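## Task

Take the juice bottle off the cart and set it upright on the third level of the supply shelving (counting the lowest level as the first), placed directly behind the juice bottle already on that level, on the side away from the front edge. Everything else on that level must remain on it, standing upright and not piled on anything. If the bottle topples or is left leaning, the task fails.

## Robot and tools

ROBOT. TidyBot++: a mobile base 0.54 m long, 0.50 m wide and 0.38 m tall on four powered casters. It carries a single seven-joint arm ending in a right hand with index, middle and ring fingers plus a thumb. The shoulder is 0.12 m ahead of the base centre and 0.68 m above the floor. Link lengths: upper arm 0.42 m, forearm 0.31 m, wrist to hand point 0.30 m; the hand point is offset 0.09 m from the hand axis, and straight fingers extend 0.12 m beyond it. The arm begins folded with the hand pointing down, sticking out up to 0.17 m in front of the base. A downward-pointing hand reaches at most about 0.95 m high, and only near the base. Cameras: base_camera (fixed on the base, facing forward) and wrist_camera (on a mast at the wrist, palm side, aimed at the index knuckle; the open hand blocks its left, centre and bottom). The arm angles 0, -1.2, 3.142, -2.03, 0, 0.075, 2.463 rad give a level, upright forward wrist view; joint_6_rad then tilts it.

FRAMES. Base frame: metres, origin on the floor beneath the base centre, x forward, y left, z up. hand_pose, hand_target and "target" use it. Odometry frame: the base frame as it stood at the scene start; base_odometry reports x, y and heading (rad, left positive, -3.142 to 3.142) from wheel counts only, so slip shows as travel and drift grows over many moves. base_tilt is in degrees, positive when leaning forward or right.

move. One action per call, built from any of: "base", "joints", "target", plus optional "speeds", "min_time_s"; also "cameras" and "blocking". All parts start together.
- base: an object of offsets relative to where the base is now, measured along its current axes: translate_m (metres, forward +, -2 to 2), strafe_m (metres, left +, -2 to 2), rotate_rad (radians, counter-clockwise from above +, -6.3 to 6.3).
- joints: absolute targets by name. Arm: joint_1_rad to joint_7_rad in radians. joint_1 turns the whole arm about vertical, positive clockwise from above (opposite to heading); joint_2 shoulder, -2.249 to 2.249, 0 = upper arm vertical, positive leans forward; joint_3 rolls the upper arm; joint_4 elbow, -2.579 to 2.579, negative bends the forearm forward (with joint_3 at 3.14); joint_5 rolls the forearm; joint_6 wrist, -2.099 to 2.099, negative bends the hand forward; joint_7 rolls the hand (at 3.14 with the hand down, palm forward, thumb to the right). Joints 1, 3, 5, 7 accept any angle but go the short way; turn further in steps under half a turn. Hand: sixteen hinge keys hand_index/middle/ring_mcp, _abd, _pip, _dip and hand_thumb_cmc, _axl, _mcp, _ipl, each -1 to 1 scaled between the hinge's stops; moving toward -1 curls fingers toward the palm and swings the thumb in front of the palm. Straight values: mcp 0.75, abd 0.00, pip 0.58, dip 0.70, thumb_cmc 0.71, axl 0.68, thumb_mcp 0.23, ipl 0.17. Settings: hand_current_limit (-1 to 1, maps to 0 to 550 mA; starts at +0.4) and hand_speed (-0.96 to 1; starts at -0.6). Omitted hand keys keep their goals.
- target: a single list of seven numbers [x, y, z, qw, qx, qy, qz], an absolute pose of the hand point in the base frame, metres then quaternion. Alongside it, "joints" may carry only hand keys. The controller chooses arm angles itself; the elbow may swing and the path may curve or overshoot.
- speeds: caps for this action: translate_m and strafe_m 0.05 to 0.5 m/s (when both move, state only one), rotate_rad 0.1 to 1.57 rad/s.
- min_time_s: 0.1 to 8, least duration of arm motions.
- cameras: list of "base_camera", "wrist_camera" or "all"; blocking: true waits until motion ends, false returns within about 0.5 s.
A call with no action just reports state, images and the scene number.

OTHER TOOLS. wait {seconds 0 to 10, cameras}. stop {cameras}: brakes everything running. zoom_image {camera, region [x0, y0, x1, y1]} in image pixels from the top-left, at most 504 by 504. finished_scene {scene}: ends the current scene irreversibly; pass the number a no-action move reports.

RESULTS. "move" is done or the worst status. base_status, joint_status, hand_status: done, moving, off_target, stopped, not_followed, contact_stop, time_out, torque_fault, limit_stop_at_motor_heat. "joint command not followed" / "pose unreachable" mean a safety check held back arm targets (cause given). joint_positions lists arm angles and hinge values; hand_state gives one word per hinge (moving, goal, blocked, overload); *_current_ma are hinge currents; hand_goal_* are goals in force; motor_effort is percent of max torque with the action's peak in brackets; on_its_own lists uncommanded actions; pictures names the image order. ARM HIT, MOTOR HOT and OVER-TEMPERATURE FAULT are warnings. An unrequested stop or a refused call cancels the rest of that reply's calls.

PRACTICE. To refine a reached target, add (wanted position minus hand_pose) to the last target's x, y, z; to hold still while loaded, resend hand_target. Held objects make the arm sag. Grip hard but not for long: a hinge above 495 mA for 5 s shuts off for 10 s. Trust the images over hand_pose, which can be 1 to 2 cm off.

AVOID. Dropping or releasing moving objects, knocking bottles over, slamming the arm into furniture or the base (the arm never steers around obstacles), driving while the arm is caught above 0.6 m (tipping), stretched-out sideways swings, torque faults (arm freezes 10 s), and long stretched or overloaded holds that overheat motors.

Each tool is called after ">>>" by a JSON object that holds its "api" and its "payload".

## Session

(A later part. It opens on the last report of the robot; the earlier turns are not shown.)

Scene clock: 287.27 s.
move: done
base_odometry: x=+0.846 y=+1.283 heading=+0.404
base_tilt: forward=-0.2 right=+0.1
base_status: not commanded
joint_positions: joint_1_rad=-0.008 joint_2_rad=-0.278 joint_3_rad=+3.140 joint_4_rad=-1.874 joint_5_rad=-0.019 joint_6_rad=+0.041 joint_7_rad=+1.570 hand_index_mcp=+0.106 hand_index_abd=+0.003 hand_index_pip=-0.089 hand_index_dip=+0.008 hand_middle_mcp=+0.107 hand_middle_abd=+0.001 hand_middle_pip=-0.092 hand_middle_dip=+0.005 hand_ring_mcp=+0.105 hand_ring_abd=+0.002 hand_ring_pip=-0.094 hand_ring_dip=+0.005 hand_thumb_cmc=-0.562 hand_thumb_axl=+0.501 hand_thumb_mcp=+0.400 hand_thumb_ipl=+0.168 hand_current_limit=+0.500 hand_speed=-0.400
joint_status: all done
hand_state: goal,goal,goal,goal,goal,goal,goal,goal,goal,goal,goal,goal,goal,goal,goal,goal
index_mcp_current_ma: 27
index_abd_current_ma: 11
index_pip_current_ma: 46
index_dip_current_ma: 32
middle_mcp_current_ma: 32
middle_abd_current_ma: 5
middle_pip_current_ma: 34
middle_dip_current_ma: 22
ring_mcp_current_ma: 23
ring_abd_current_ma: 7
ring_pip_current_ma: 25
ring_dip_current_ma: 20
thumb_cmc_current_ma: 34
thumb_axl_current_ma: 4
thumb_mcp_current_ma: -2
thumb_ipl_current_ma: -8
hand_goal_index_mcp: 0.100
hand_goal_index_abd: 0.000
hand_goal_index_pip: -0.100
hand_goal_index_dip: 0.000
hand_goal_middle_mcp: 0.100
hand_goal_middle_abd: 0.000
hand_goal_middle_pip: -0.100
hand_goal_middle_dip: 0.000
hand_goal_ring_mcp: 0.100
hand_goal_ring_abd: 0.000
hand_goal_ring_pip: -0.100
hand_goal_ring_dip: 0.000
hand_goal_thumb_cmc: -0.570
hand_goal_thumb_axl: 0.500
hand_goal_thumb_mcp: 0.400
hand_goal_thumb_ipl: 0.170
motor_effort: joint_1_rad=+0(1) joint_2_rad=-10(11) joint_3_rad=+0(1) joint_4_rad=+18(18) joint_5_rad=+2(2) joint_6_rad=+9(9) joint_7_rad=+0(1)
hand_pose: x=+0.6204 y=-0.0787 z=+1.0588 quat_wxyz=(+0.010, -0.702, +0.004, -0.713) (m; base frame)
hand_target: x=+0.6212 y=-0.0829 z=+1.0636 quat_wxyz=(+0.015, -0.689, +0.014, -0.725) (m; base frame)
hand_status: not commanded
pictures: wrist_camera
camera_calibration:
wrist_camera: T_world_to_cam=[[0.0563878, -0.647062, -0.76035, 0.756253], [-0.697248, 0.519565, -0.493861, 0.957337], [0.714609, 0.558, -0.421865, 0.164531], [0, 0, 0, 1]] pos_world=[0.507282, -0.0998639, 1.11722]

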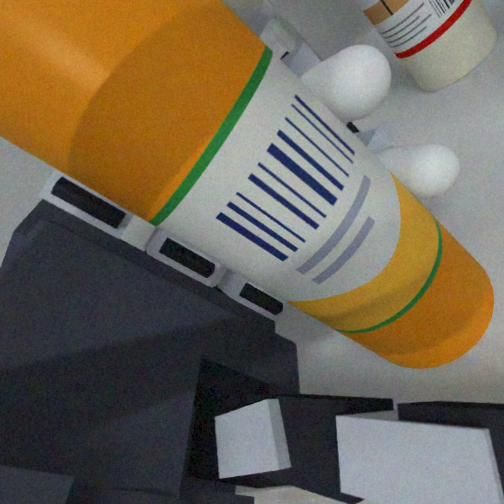

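>>> {"api": "move", "payload": {"joints": {"hand_index_pip": -0.45, "hand_middle_pip": -0.45, "hand_ring_pip": -0.45, "hand_speed": -0.7}}}

>>> {"api": "move", "payload": {"joints": {"hand_thumb_mcp": -0.3, "hand_thumb_ipl": -0.4, "hand_speed": -0.5}, "cameras": ["wrist_camera"]}}

Scene clock: 291.20 s.
move: off_target
base_odometry: x=+0.846 y=+1.283 heading=+0.404
base_tilt: forward=-0.2 right=+0.2
base_status: not commanded
joint_positions: joint_1_rad=-0.008 joint_2_rad=-0.278 joint_3_rad=+3.140 joint_4_rad=-1.874 joint_5_rad=-0.019 joint_6_rad=+0.041 joint_7_rad=+1.570 hand_index_mcp=+0.109 hand_index_abd=+0.003 hand_index_pip=-0.399 hand_index_dip=+0.012 hand_middle_mcp=+0.110 hand_middle_abd=+0.001 hand_middle_pip=-0.402 hand_middle_dip=+0.010 hand_ring_mcp=+0.107 hand_ring_abd=+0.002 hand_ring_pip=-0.405 hand_ring_dip=+0.011 hand_thumb_cmc=-0.562 hand_thumb_axl=+0.501 hand_thumb_mcp=+0.400 hand_thumb_ipl=+0.168 hand_current_limit=+0.500 hand_speed=-0.700
joint_status: hand_index_pip off_target (ended at -0.399, target -0.450); hand_middle_pip off_target (ended at -0.402, target -0.450); hand_ring_pip off_target (ended at -0.405, target -0.450); the others done
hand_state: goal,goal,blocked,goal,goal,goal,blocked,goal,goal,goal,blocked,goal,goal,goal,goal,goal
index_mcp_current_ma: 43
index_abd_current_ma: 11
index_pip_current_ma: 234
index_dip_current_ma: 50
middle_mcp_current_ma: 43
middle_abd_current_ma: 5
middle_pip_current_ma: 219
middle_dip_current_ma: 43
ring_mcp_current_ma: 30
ring_abd_current_ma: 7
ring_pip_current_ma: 207
ring_dip_current_ma: 47
thumb_cmc_current_ma: 34
thumb_axl_current_ma: 4
thumb_mcp_current_ma: -2
thumb_ipl_current_ma: -8
hand_goal_index_mcp: 0.100
hand_goal_index_abd: 0.000
hand_goal_index_pip: -0.450
hand_goal_index_dip: 0.000
hand_goal_middle_mcp: 0.100
hand_goal_middle_abd: 0.000
hand_goal_middle_pip: -0.450
hand_goal_middle_dip: 0.000
hand_goal_ring_mcp: 0.100
hand_goal_ring_abd: 0.000
hand_goal_ring_pip: -0.450
hand_goal_ring_dip: 0.000
hand_goal_thumb_cmc: -0.570
hand_goal_thumb_axl: 0.500
hand_goal_thumb_mcp: 0.400
hand_goal_thumb_ipl: 0.170
motor_effort: joint_1_rad=+0(1) joint_2_rad=-10(11) joint_3_rad=+0(1) joint_4_rad=+18(19) joint_5_rad=+1(1) joint_6_rad=+9(10) joint_7_rad=+0(1)
hand_pose: x=+0.6204 y=-0.0787 z=+1.0587 quat_wxyz=(+0.010, -0.702, +0.004, -0.713) (m; base frame)
hand_target: x=+0.6212 y=-0.0829 z=+1.0636 quat_wxyz=(+0.015, -0.689, +0.014, -0.725) (m; base frame)
hand_status: not commanded
pictures: none

Scene clock: 292.07 s.
move: off_target
base_odometry: x=+0.846 y=+1.283 heading=+0.404
base_tilt: forward=-0.1 right=+0.1
base_status: not commanded
joint_positions: joint_1_rad=-0.008 joint_2_rad=-0.278 joint_3_rad=+3.140 joint_4_rad=-1.874 joint_5_rad=-0.019 joint_6_rad=+0.041 joint_7_rad=+1.570 hand_index_mcp=+0.120 hand_index_abd=+0.003 hand_index_pip=-0.408 hand_index_dip=+0.011 hand_middle_mcp=+0.120 hand_middle_abd=+0.001 hand_middle_pip=-0.406 hand_middle_dip=+0.010 hand_ring_mcp=+0.115 hand_ring_abd=+0.002 hand_ring_pip=-0.405 hand_ring_dip=+0.014 hand_thumb_cmc=-0.556 hand_thumb_axl=+0.508 hand_thumb_mcp=-0.062 hand_thumb_ipl=-0.346 hand_current_limit=+0.500 hand_speed=-0.500
joint_status: hand_thumb_mcp off_target (ended at -0.062, target -0.300); hand_thumb_ipl off_target (ended at -0.346, target -0.400); the others done
hand_state: blocked,goal,blocked,goal,goal,goal,blocked,goal,goal,goal,blocked,goal,goal,goal,blocked,blocked
index_mcp_current_ma: 94
index_abd_current_ma: 11
index_pip_current_ma: 190
index_dip_current_ma: 47
middle_mcp_current_ma: 93
middle_abd_current_ma: 5
middle_pip_current_ma: 199
middle_dip_current_ma: 43
ring_mcp_current_ma: 67
ring_abd_current_ma: 7
ring_pip_current_ma: 207
ring_dip_current_ma: 61
thumb_cmc_current_ma: 61
thumb_axl_current_ma: 39
thumb_mcp_current_ma: 412
thumb_ipl_current_ma: 338
hand_goal_index_mcp: 0.100
hand_goal_index_abd: 0.000
hand_goal_index_pip: -0.450
hand_goal_index_dip: 0.000
hand_goal_middle_mcp: 0.100
hand_goal_middle_abd: 0.000
hand_goal_middle_pip: -0.450
hand_goal_middle_dip: 0.000
hand_goal_ring_mcp: 0.100
hand_goal_ring_abd: 0.000
hand_goal_ring_pip: -0.450
hand_goal_ring_dip: 0.000
hand_goal_thumb_cmc: -0.570
hand_goal_thumb_axl: 0.500
hand_goal_thumb_mcp: -0.300
hand_goal_thumb_ipl: -0.400
motor_effort: joint_1_rad=+0(1) joint_2_rad=-10(10) joint_3_rad=+0(1) joint_4_rad=+18(19) joint_5_rad=+1(1) joint_6_rad=+9(10) joint_7_rad=+0(0)
hand_pose: x=+0.6204 y=-0.0788 z=+1.0587 quat_wxyz=(+0.010, -0.702, +0.004, -0.713) (m; base frame)
hand_target: x=+0.6212 y=-0.0829 z=+1.0636 quat_wxyz=(+0.015, -0.689, +0.014, -0.725) (m; base frame)
hand_status: not commanded
pictures: wrist_camera
camera_calibration:
wrist_camera: T_world_to_cam=[[0.0561031, -0.646923, -0.760489, 0.75635], [-0.697231, 0.519812, -0.493623, 0.957043], [0.714647, 0.557931, -0.421892, 0.164505], [0, 0, 0, 1]] pos_world=[0.507283, -0.0999647, 1.11702]

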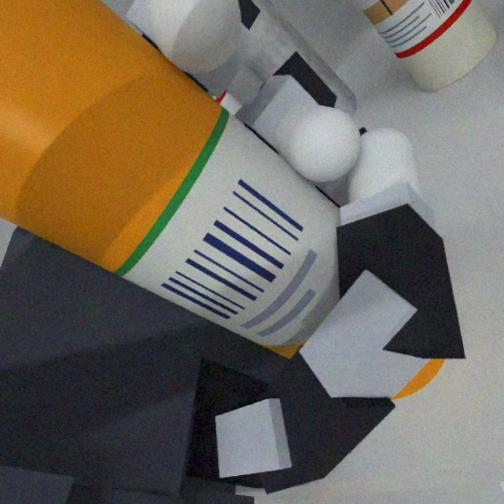

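>>> {"api": "move", "payload": {"joints": {"joint_2_rad": -0.30, "joint_4_rad": -1.70, "joint_6_rad": -0.14}, "min_time_s": 1.5}}

>>> {"api": "move", "payload": {"base": {"translate_m": -0.2}, "speeds": {"translate_m": 0.25}}}

Scene clock: 294.03 s.
move: done
base_odometry: x=+0.846 y=+1.283 heading=+0.404
base_tilt: forward=-0.1 right=+0.2
base_status: not commanded
joint_positions: joint_1_rad=-0.008 joint_2_rad=-0.278 joint_3_rad=+3.140 joint_4_rad=-1.754 joint_5_rad=-0.019 joint_6_rad=-0.088 joint_7_rad=+1.568 hand_index_mcp=+0.120 hand_index_abd=+0.003 hand_index_pip=-0.408 hand_index_dip=+0.011 hand_middle_mcp=+0.120 hand_middle_abd=+0.001 hand_middle_pip=-0.406 hand_middle_dip=+0.010 hand_ring_mcp=+0.115 hand_ring_abd=+0.002 hand_ring_pip=-0.405 hand_ring_dip=+0.015 hand_thumb_cmc=-0.556 hand_thumb_axl=+0.508 hand_thumb_mcp=-0.062 hand_thumb_ipl=-0.347 hand_current_limit=+0.500 hand_speed=-0.500
joint_status: all done
hand_state: blocked,goal,blocked,goal,goal,goal,blocked,goal,goal,goal,blocked,goal,goal,goal,blocked,blocked
index_mcp_current_ma: 94
index_abd_current_ma: 11
index_pip_current_ma: 190
index_dip_current_ma: 47
middle_mcp_current_ma: 93
middle_abd_current_ma: 5
middle_pip_current_ma: 199
middle_dip_current_ma: 43
ring_mcp_current_ma: 67
ring_abd_current_ma: 7
ring_pip_current_ma: 207
ring_dip_current_ma: 65
thumb_cmc_current_ma: 61
thumb_axl_current_ma: 39
thumb_mcp_current_ma: 413
thumb_ipl_current_ma: 334
hand_goal_index_mcp: 0.100
hand_goal_index_abd: 0.000
hand_goal_index_pip: -0.450
hand_goal_index_dip: 0.000
hand_goal_middle_mcp: 0.100
hand_goal_middle_abd: 0.000
hand_goal_middle_pip: -0.450
hand_goal_middle_dip: 0.000
hand_goal_ring_mcp: 0.100
hand_goal_ring_abd: 0.000
hand_goal_ring_pip: -0.450
hand_goal_ring_dip: 0.000
hand_goal_thumb_cmc: -0.570
hand_goal_thumb_axl: 0.500
hand_goal_thumb_mcp: -0.300
hand_goal_thumb_ipl: -0.400
motor_effort: joint_1_rad=+0(1) joint_2_rad=-14(15) joint_3_rad=+0(1) joint_4_rad=+22(24) joint_5_rad=+3(3) joint_6_rad=+13(14) joint_7_rad=+1(2)
hand_pose: x=+0.6191 y=-0.0780 z=+1.0931 quat_wxyz=(+0.011, -0.705, +0.004, -0.709) (m; base frame)
hand_target: x=+0.6065 y=-0.0829 z=+1.1203 quat_wxyz=(+0.015, -0.696, +0.014, -0.718) (m; base frame)
hand_status: not commanded
pictures: none

Scene clock: 295.70 s.
move: done
base_odometry: x=+0.663 y=+1.204 heading=+0.404
base_tilt: forward=-0.1 right=+0.1
base_status: done
joint_positions: joint_1_rad=-0.008 joint_2_rad=-0.281 joint_3_rad=+3.141 joint_4_rad=-1.753 joint_5_rad=-0.019 joint_6_rad=-0.092 joint_7_rad=+1.568 hand_index_mcp=+0.120 hand_index_abd=+0.003 hand_index_pip=-0.408 hand_index_dip=+0.011 hand_middle_mcp=+0.120 hand_middle_abd=+0.001 hand_middle_pip=-0.406 hand_middle_dip=+0.010 hand_ring_mcp=+0.115 hand_ring_abd=+0.002 hand_ring_pip=-0.405 hand_ring_dip=+0.015 hand_thumb_cmc=-0.556 hand_thumb_axl=+0.508 hand_thumb_mcp=-0.062 hand_thumb_ipl=-0.347 hand_current_limit=+0.500 hand_speed=-0.500
joint_status: not commanded
hand_state: blocked,goal,blocked,goal,goal,goal,blocked,goal,goal,goal,blocked,goal,goal,goal,blocked,blocked
index_mcp_current_ma: 94
index_abd_current_ma: 11
index_pip_current_ma: 190
index_dip_current_ma: 47
middle_mcp_current_ma: 93
middle_abd_current_ma: 5
middle_pip_current_ma: 199
middle_dip_current_ma: 43
ring_mcp_current_ma: 67
ring_abd_current_ma: 7
ring_pip_current_ma: 207
ring_dip_current_ma: 66
thumb_cmc_current_ma: 61
thumb_axl_current_ma: 39
thumb_mcp_current_ma: 412
thumb_ipl_current_ma: 332
hand_goal_index_mcp: 0.100
hand_goal_index_abd: 0.000
hand_goal_index_pip: -0.450
hand_goal_index_dip: 0.000
hand_goal_middle_mcp: 0.100
hand_goal_middle_abd: 0.000
hand_goal_middle_pip: -0.450
hand_goal_middle_dip: 0.000
hand_goal_ring_mcp: 0.100
hand_goal_ring_abd: 0.000
hand_goal_ring_pip: -0.450
hand_goal_ring_dip: 0.000
hand_goal_thumb_cmc: -0.570
hand_goal_thumb_axl: 0.500
hand_goal_thumb_mcp: -0.300
hand_goal_thumb_ipl: -0.400
motor_effort: joint_1_rad=+1(2) joint_2_rad=-14(18) joint_3_rad=+0(2) joint_4_rad=+22(23) joint_5_rad=+2(3) joint_6_rad=+13(14) joint_7_rad=+2(2)
hand_pose: x=+0.6175 y=-0.0782 z=+1.0947 quat_wxyz=(+0.011, -0.705, +0.004, -0.709) (m; base frame)
hand_target: x=+0.6065 y=-0.0829 z=+1.1203 quat_wxyz=(+0.015, -0.696, +0.014, -0.718) (m; base frame)
hand_status: not commanded
pictures: none

>>> {"api": "move", "payload": {"base": {"strafe_m": -0.435}}}

Scene clock: 298.00 s.
move: done
base_odometry: x=+0.833 y=+0.804 heading=+0.403
base_tilt: forward=-0.1 right=+0.1
base_status: done
joint_positions: joint_1_rad=-0.008 joint_2_rad=-0.281 joint_3_rad=+3.147 joint_4_rad=-1.753 joint_5_rad=-0.019 joint_6_rad=-0.092 joint_7_rad=+1.568 hand_index_mcp=+0.120 hand_index_abd=+0.003 hand_index_pip=-0.408 hand_index_dip=+0.011 hand_middle_mcp=+0.120 hand_middle_abd=+0.001 hand_middle_pip=-0.406 hand_middle_dip=+0.010 hand_ring_mcp=+0.115 hand_ring_abd=+0.002 hand_ring_pip=-0.405 hand_ring_dip=+0.015 hand_thumb_cmc=-0.556 hand_thumb_axl=+0.508 hand_thumb_mcp=-0.062 hand_thumb_ipl=-0.347 hand_current_limit=+0.500 hand_speed=-0.500
joint_status: not commanded
hand_state: blocked,goal,blocked,goal,goal,goal,blocked,goal,goal,goal,blocked,goal,goal,goal,blocked,blocked
index_mcp_current_ma: 94
index_abd_current_ma: 11
index_pip_current_ma: 190
index_dip_current_ma: 47
middle_mcp_current_ma: 93
middle_abd_current_ma: 5
middle_pip_current_ma: 199
middle_dip_current_ma: 43
ring_mcp_current_ma: 67
ring_abd_current_ma: 7
ring_pip_current_ma: 207
ring_dip_current_ma: 66
thumb_cmc_current_ma: 61
thumb_axl_current_ma: 39
thumb_mcp_current_ma: 412
thumb_ipl_current_ma: 332
hand_goal_index_mcp: 0.100
hand_goal_index_abd: 0.000
hand_goal_index_pip: -0.450
hand_goal_index_dip: 0.000
hand_goal_middle_mcp: 0.100
hand_goal_middle_abd: 0.000
hand_goal_middle_pip: -0.450
hand_goal_middle_dip: 0.000
hand_goal_ring_mcp: 0.100
hand_goal_ring_abd: 0.000
hand_goal_ring_pip: -0.450
hand_goal_ring_dip: 0.000
hand_goal_thumb_cmc: -0.570
hand_goal_thumb_axl: 0.500
hand_goal_thumb_mcp: -0.300
hand_goal_thumb_ipl: -0.400
motor_effort: joint_1_rad=+1(3) joint_2_rad=-13(14) joint_3_rad=+0(4) joint_4_rad=+22(23) joint_5_rad=+2(3) joint_6_rad=+13(14) joint_7_rad=+1(2)
hand_pose: x=+0.6171 y=-0.0821 z=+1.0945 quat_wxyz=(+0.010, -0.705, +0.007, -0.709) (m; base frame)
hand_target: x=+0.6065 y=-0.0829 z=+1.1203 quat_wxyz=(+0.015, -0.696, +0.014, -0.718) (m; base frame)
hand_status: not commanded
pictures: none

>>> {"api": "move", "payload": {"base": {"translate_m": 0.197, "strafe_m": 0.002}, "speeds": {"translate_m": 0.2}, "cameras": ["all"]}}

Scene clock: 300.00 s.
move: done
base_odometry: x=+1.014 y=+0.883 heading=+0.403
base_tilt: forward=-0.1 right=+0.1
base_status: done
joint_positions: joint_1_rad=-0.008 joint_2_rad=-0.281 joint_3_rad=+3.147 joint_4_rad=-1.752 joint_5_rad=-0.019 joint_6_rad=-0.093 joint_7_rad=+1.568 hand_index_mcp=+0.120 hand_index_abd=+0.003 hand_index_pip=-0.408 hand_index_dip=+0.011 hand_middle_mcp=+0.120 hand_middle_abd=+0.001 hand_middle_pip=-0.406 hand_middle_dip=+0.010 hand_ring_mcp=+0.115 hand_ring_abd=+0.002 hand_ring_pip=-0.405 hand_ring_dip=+0.015 hand_thumb_cmc=-0.556 hand_thumb_axl=+0.508 hand_thumb_mcp=-0.062 hand_thumb_ipl=-0.347 hand_current_limit=+0.500 hand_speed=-0.500
joint_status: not commanded
hand_state: blocked,goal,blocked,goal,goal,goal,blocked,goal,goal,goal,blocked,goal,goal,goal,blocked,blocked
index_mcp_current_ma: 94
index_abd_current_ma: 11
index_pip_current_ma: 190
index_dip_current_ma: 47
middle_mcp_current_ma: 93
middle_abd_current_ma: 5
middle_pip_current_ma: 199
middle_dip_current_ma: 43
ring_mcp_current_ma: 67
ring_abd_current_ma: 7
ring_pip_current_ma: 207
ring_dip_current_ma: 66
thumb_cmc_current_ma: 61
thumb_axl_current_ma: 39
thumb_mcp_current_ma: 413
thumb_ipl_current_ma: 332
hand_goal_index_mcp: 0.100
hand_goal_index_abd: 0.000
hand_goal_index_pip: -0.450
hand_goal_index_dip: 0.000
hand_goal_middle_mcp: 0.100
hand_goal_middle_abd: 0.000
hand_goal_middle_pip: -0.450
hand_goal_middle_dip: 0.000
hand_goal_ring_mcp: 0.100
hand_goal_ring_abd: 0.000
hand_goal_ring_pip: -0.450
hand_goal_ring_dip: 0.000
hand_goal_thumb_cmc: -0.570
hand_goal_thumb_axl: 0.500
hand_goal_thumb_mcp: -0.300
hand_goal_thumb_ipl: -0.400
motor_effort: joint_1_rad=+0(1) joint_2_rad=-13(17) joint_3_rad=+0(1) joint_4_rad=+22(23) joint_5_rad=+2(2) joint_6_rad=+13(14) joint_7_rad=+1(2)
hand_pose: x=+0.6172 y=-0.0821 z=+1.0945 quat_wxyz=(+0.010, -0.705, +0.007, -0.709) (m; base frame)
hand_target: x=+0.6065 y=-0.0829 z=+1.1203 quat_wxyz=(+0.015, -0.696, +0.014, -0.718) (m; base frame)
hand_status: not commanded
pictures: base_camera, wrist_camera
camera_calibration:
wrist_camera: T_world_to_cam=[[0.0462373, -0.644665, -0.763065, 0.790712], [-0.699749, 0.524246, -0.485302, 0.96704], [0.712891, 0.556393, -0.426864, 0.190259], [0, 0, 0, 1]] pos_world=[0.50449, -0.10308, 1.15389]

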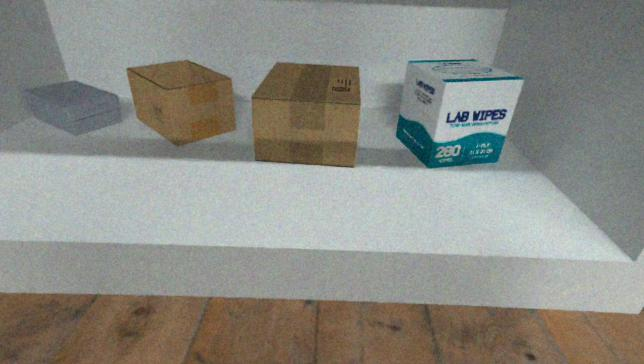

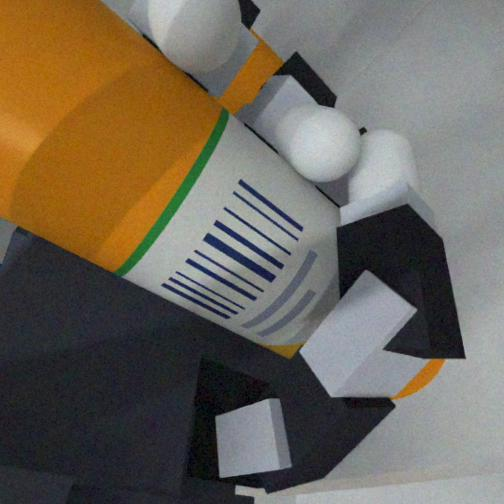

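>>> {"api": "move", "payload": {"joints": {"joint_2_rad": -0.285, "joint_4_rad": -1.8, "joint_6_rad": -0.035}, "min_time_s": 1.5}}

>>> {"api": "move", "payload": {"joints": {"joint_2_rad": -0.28, "joint_4_rad": -1.86, "joint_6_rad": 0.06}, "min_time_s": 1.5}}

>>> {"api": "move", "payload": {"joints": {"joint_2_rad": -0.275, "joint_4_rad": -1.885, "joint_6_rad": 0.09}, "min_time_s": 1.0, "cameras": ["wrist_camera"]}}

Scene clock: 301.97 s.
move: done
base_odometry: x=+1.014 y=+0.883 heading=+0.403
base_tilt: forward=-0.1 right=+0.1
base_status: not commanded
joint_positions: joint_1_rad=-0.008 joint_2_rad=-0.281 joint_3_rad=+3.147 joint_4_rad=-1.813 joint_5_rad=-0.019 joint_6_rad=-0.093 joint_7_rad=+1.568 hand_index_mcp=+0.120 hand_index_abd=+0.003 hand_index_pip=-0.408 hand_index_dip=+0.011 hand_middle_mcp=+0.120 hand_middle_abd=+0.001 hand_middle_pip=-0.406 hand_middle_dip=+0.010 hand_ring_mcp=+0.115 hand_ring_abd=+0.002 hand_ring_pip=-0.405 hand_ring_dip=+0.015 hand_thumb_cmc=-0.556 hand_thumb_axl=+0.508 hand_thumb_mcp=-0.062 hand_thumb_ipl=-0.347 hand_current_limit=+0.500 hand_speed=-0.500
joint_status: all done
hand_state: blocked,goal,blocked,goal,goal,goal,blocked,goal,goal,goal,blocked,goal,goal,goal,blocked,blocked
index_mcp_current_ma: 94
index_abd_current_ma: 11
index_pip_current_ma: 190
index_dip_current_ma: 47
middle_mcp_current_ma: 93
middle_abd_current_ma: 5
middle_pip_current_ma: 199
middle_dip_current_ma: 43
ring_mcp_current_ma: 67
ring_abd_current_ma: 7
ring_pip_current_ma: 207
ring_dip_current_ma: 66
thumb_cmc_current_ma: 61
thumb_axl_current_ma: 39
thumb_mcp_current_ma: 412
thumb_ipl_current_ma: 332
hand_goal_index_mcp: 0.100
hand_goal_index_abd: 0.000
hand_goal_index_pip: -0.450
hand_goal_index_dip: 0.000
hand_goal_middle_mcp: 0.100
hand_goal_middle_abd: 0.000
hand_goal_middle_pip: -0.450
hand_goal_middle_dip: 0.000
hand_goal_ring_mcp: 0.100
hand_goal_ring_abd: 0.000
hand_goal_ring_pip: -0.450
hand_goal_ring_dip: 0.000
hand_goal_thumb_cmc: -0.570
hand_goal_thumb_axl: 0.500
hand_goal_thumb_mcp: -0.300
hand_goal_thumb_ipl: -0.400
motor_effort: joint_1_rad=+0(1) joint_2_rad=-13(14) joint_3_rad=+0(0) joint_4_rad=+22(23) joint_5_rad=+2(3) joint_6_rad=+13(14) joint_7_rad=+1(2)
hand_pose: x=+0.6166 y=-0.0821 z=+1.0572 quat_wxyz=(+0.010, -0.726, +0.007, -0.687) (m; base frame)
hand_target: x=+0.6165 y=-0.0829 z=+1.0832 quat_wxyz=(+0.014, -0.700, +0.014, -0.714) (m; base frame)
hand_status: not commanded
pictures: none

Scene clock: 303.77 s.
move: done
base_odometry: x=+1.014 y=+0.883 heading=+0.403
base_tilt: forward=-0.1 right=+0.1
base_status: not commanded
joint_positions: joint_1_rad=-0.008 joint_2_rad=-0.281 joint_3_rad=+3.147 joint_4_rad=-1.853 joint_5_rad=-0.019 joint_6_rad=-0.008 joint_7_rad=+1.568 hand_index_mcp=+0.120 hand_index_abd=+0.003 hand_index_pip=-0.408 hand_index_dip=+0.011 hand_middle_mcp=+0.120 hand_middle_abd=+0.001 hand_middle_pip=-0.406 hand_middle_dip=+0.010 hand_ring_mcp=+0.115 hand_ring_abd=+0.002 hand_ring_pip=-0.405 hand_ring_dip=+0.015 hand_thumb_cmc=-0.556 hand_thumb_axl=+0.508 hand_thumb_mcp=-0.062 hand_thumb_ipl=-0.347 hand_current_limit=+0.500 hand_speed=-0.500
joint_status: all done
hand_state: blocked,goal,blocked,goal,goal,goal,blocked,goal,goal,goal,blocked,goal,goal,goal,blocked,blocked
index_mcp_current_ma: 94
index_abd_current_ma: 11
index_pip_current_ma: 190
index_dip_current_ma: 47
middle_mcp_current_ma: 93
middle_abd_current_ma: 5
middle_pip_current_ma: 199
middle_dip_current_ma: 43
ring_mcp_current_ma: 67
ring_abd_current_ma: 7
ring_pip_current_ma: 207
ring_dip_current_ma: 66
thumb_cmc_current_ma: 61
thumb_axl_current_ma: 39
thumb_mcp_current_ma: 413
thumb_ipl_current_ma: 332
hand_goal_index_mcp: 0.100
hand_goal_index_abd: 0.000
hand_goal_index_pip: -0.450
hand_goal_index_dip: 0.000
hand_goal_middle_mcp: 0.100
hand_goal_middle_abd: 0.000
hand_goal_middle_pip: -0.450
hand_goal_middle_dip: 0.000
hand_goal_ring_mcp: 0.100
hand_goal_ring_abd: 0.000
hand_goal_ring_pip: -0.450
hand_goal_ring_dip: 0.000
hand_goal_thumb_cmc: -0.570
hand_goal_thumb_axl: 0.500
hand_goal_thumb_mcp: -0.300
hand_goal_thumb_ipl: -0.400
motor_effort: joint_1_rad=+0(1) joint_2_rad=-11(13) joint_3_rad=+0(1) joint_4_rad=+20(23) joint_5_rad=+2(2) joint_6_rad=+11(13) joint_7_rad=+1(1)
hand_pose: x=+0.6182 y=-0.0826 z=+1.0579 quat_wxyz=(+0.009, -0.711, +0.008, -0.703) (m; base frame)
hand_target: x=+0.6194 y=-0.0829 z=+1.0725 quat_wxyz=(+0.015, -0.689, +0.014, -0.725) (m; base frame)
hand_status: not commanded
pictures: none

Scene clock: 305.07 s.
move: done
base_odometry: x=+1.014 y=+0.883 heading=+0.403
base_tilt: forward=-0.1 right=+0.1
base_status: not commanded
joint_positions: joint_1_rad=-0.008 joint_2_rad=-0.281 joint_3_rad=+3.147 joint_4_rad=-1.870 joint_5_rad=-0.019 joint_6_rad=+0.028 joint_7_rad=+1.568 hand_index_mcp=+0.120 hand_index_abd=+0.003 hand_index_pip=-0.408 hand_index_dip=+0.011 hand_middle_mcp=+0.120 hand_middle_abd=+0.001 hand_middle_pip=-0.406 hand_middle_dip=+0.010 hand_ring_mcp=+0.115 hand_ring_abd=+0.002 hand_ring_pip=-0.405 hand_ring_dip=+0.015 hand_thumb_cmc=-0.556 hand_thumb_axl=+0.508 hand_thumb_mcp=-0.062 hand_thumb_ipl=-0.347 hand_current_limit=+0.500 hand_speed=-0.500
joint_status: all done
hand_state: blocked,goal,blocked,goal,goal,goal,blocked,goal,goal,goal,blocked,goal,goal,goal,blocked,blocked
index_mcp_current_ma: 94
index_abd_current_ma: 11
index_pip_current_ma: 190
index_dip_current_ma: 47
middle_mcp_current_ma: 93
middle_abd_current_ma: 5
middle_pip_current_ma: 199
middle_dip_current_ma: 43
ring_mcp_current_ma: 67
ring_abd_current_ma: 7
ring_pip_current_ma: 207
ring_dip_current_ma: 66
thumb_cmc_current_ma: 61
thumb_axl_current_ma: 39
thumb_mcp_current_ma: 413
thumb_ipl_current_ma: 332
hand_goal_index_mcp: 0.100
hand_goal_index_abd: 0.000
hand_goal_index_pip: -0.450
hand_goal_index_dip: 0.000
hand_goal_middle_mcp: 0.100
hand_goal_middle_abd: 0.000
hand_goal_middle_pip: -0.450
hand_goal_middle_dip: 0.000
hand_goal_ring_mcp: 0.100
hand_goal_ring_abd: 0.000
hand_goal_ring_pip: -0.450
hand_goal_ring_dip: 0.000
hand_goal_thumb_cmc: -0.570
hand_goal_thumb_axl: 0.500
hand_goal_thumb_mcp: -0.300
hand_goal_thumb_ipl: -0.400
motor_effort: joint_1_rad=+0(1) joint_2_rad=-9(11) joint_3_rad=+1(1) joint_4_rad=+18(20) joint_5_rad=+1(2) joint_6_rad=+10(11) joint_7_rad=+0(1)
hand_pose: x=+0.6186 y=-0.0828 z=+1.0583 quat_wxyz=(+0.009, -0.704, +0.008, -0.710) (m; base frame)
hand_target: x=+0.6212 y=-0.0829 z=+1.0636 quat_wxyz=(+0.015, -0.689, +0.014, -0.725) (m; base frame)
hand_status: not commanded
pictures: wrist_camera
camera_calibration:
wrist_camera: T_world_to_cam=[[0.047271, -0.644699, -0.762973, 0.761992], [-0.696928, 0.525905, -0.48756, 0.95155], [0.715582, 0.554785, -0.424449, 0.169837], [0, 0, 0, 1]] pos_world=[0.50561, -0.103393, 1.1174]

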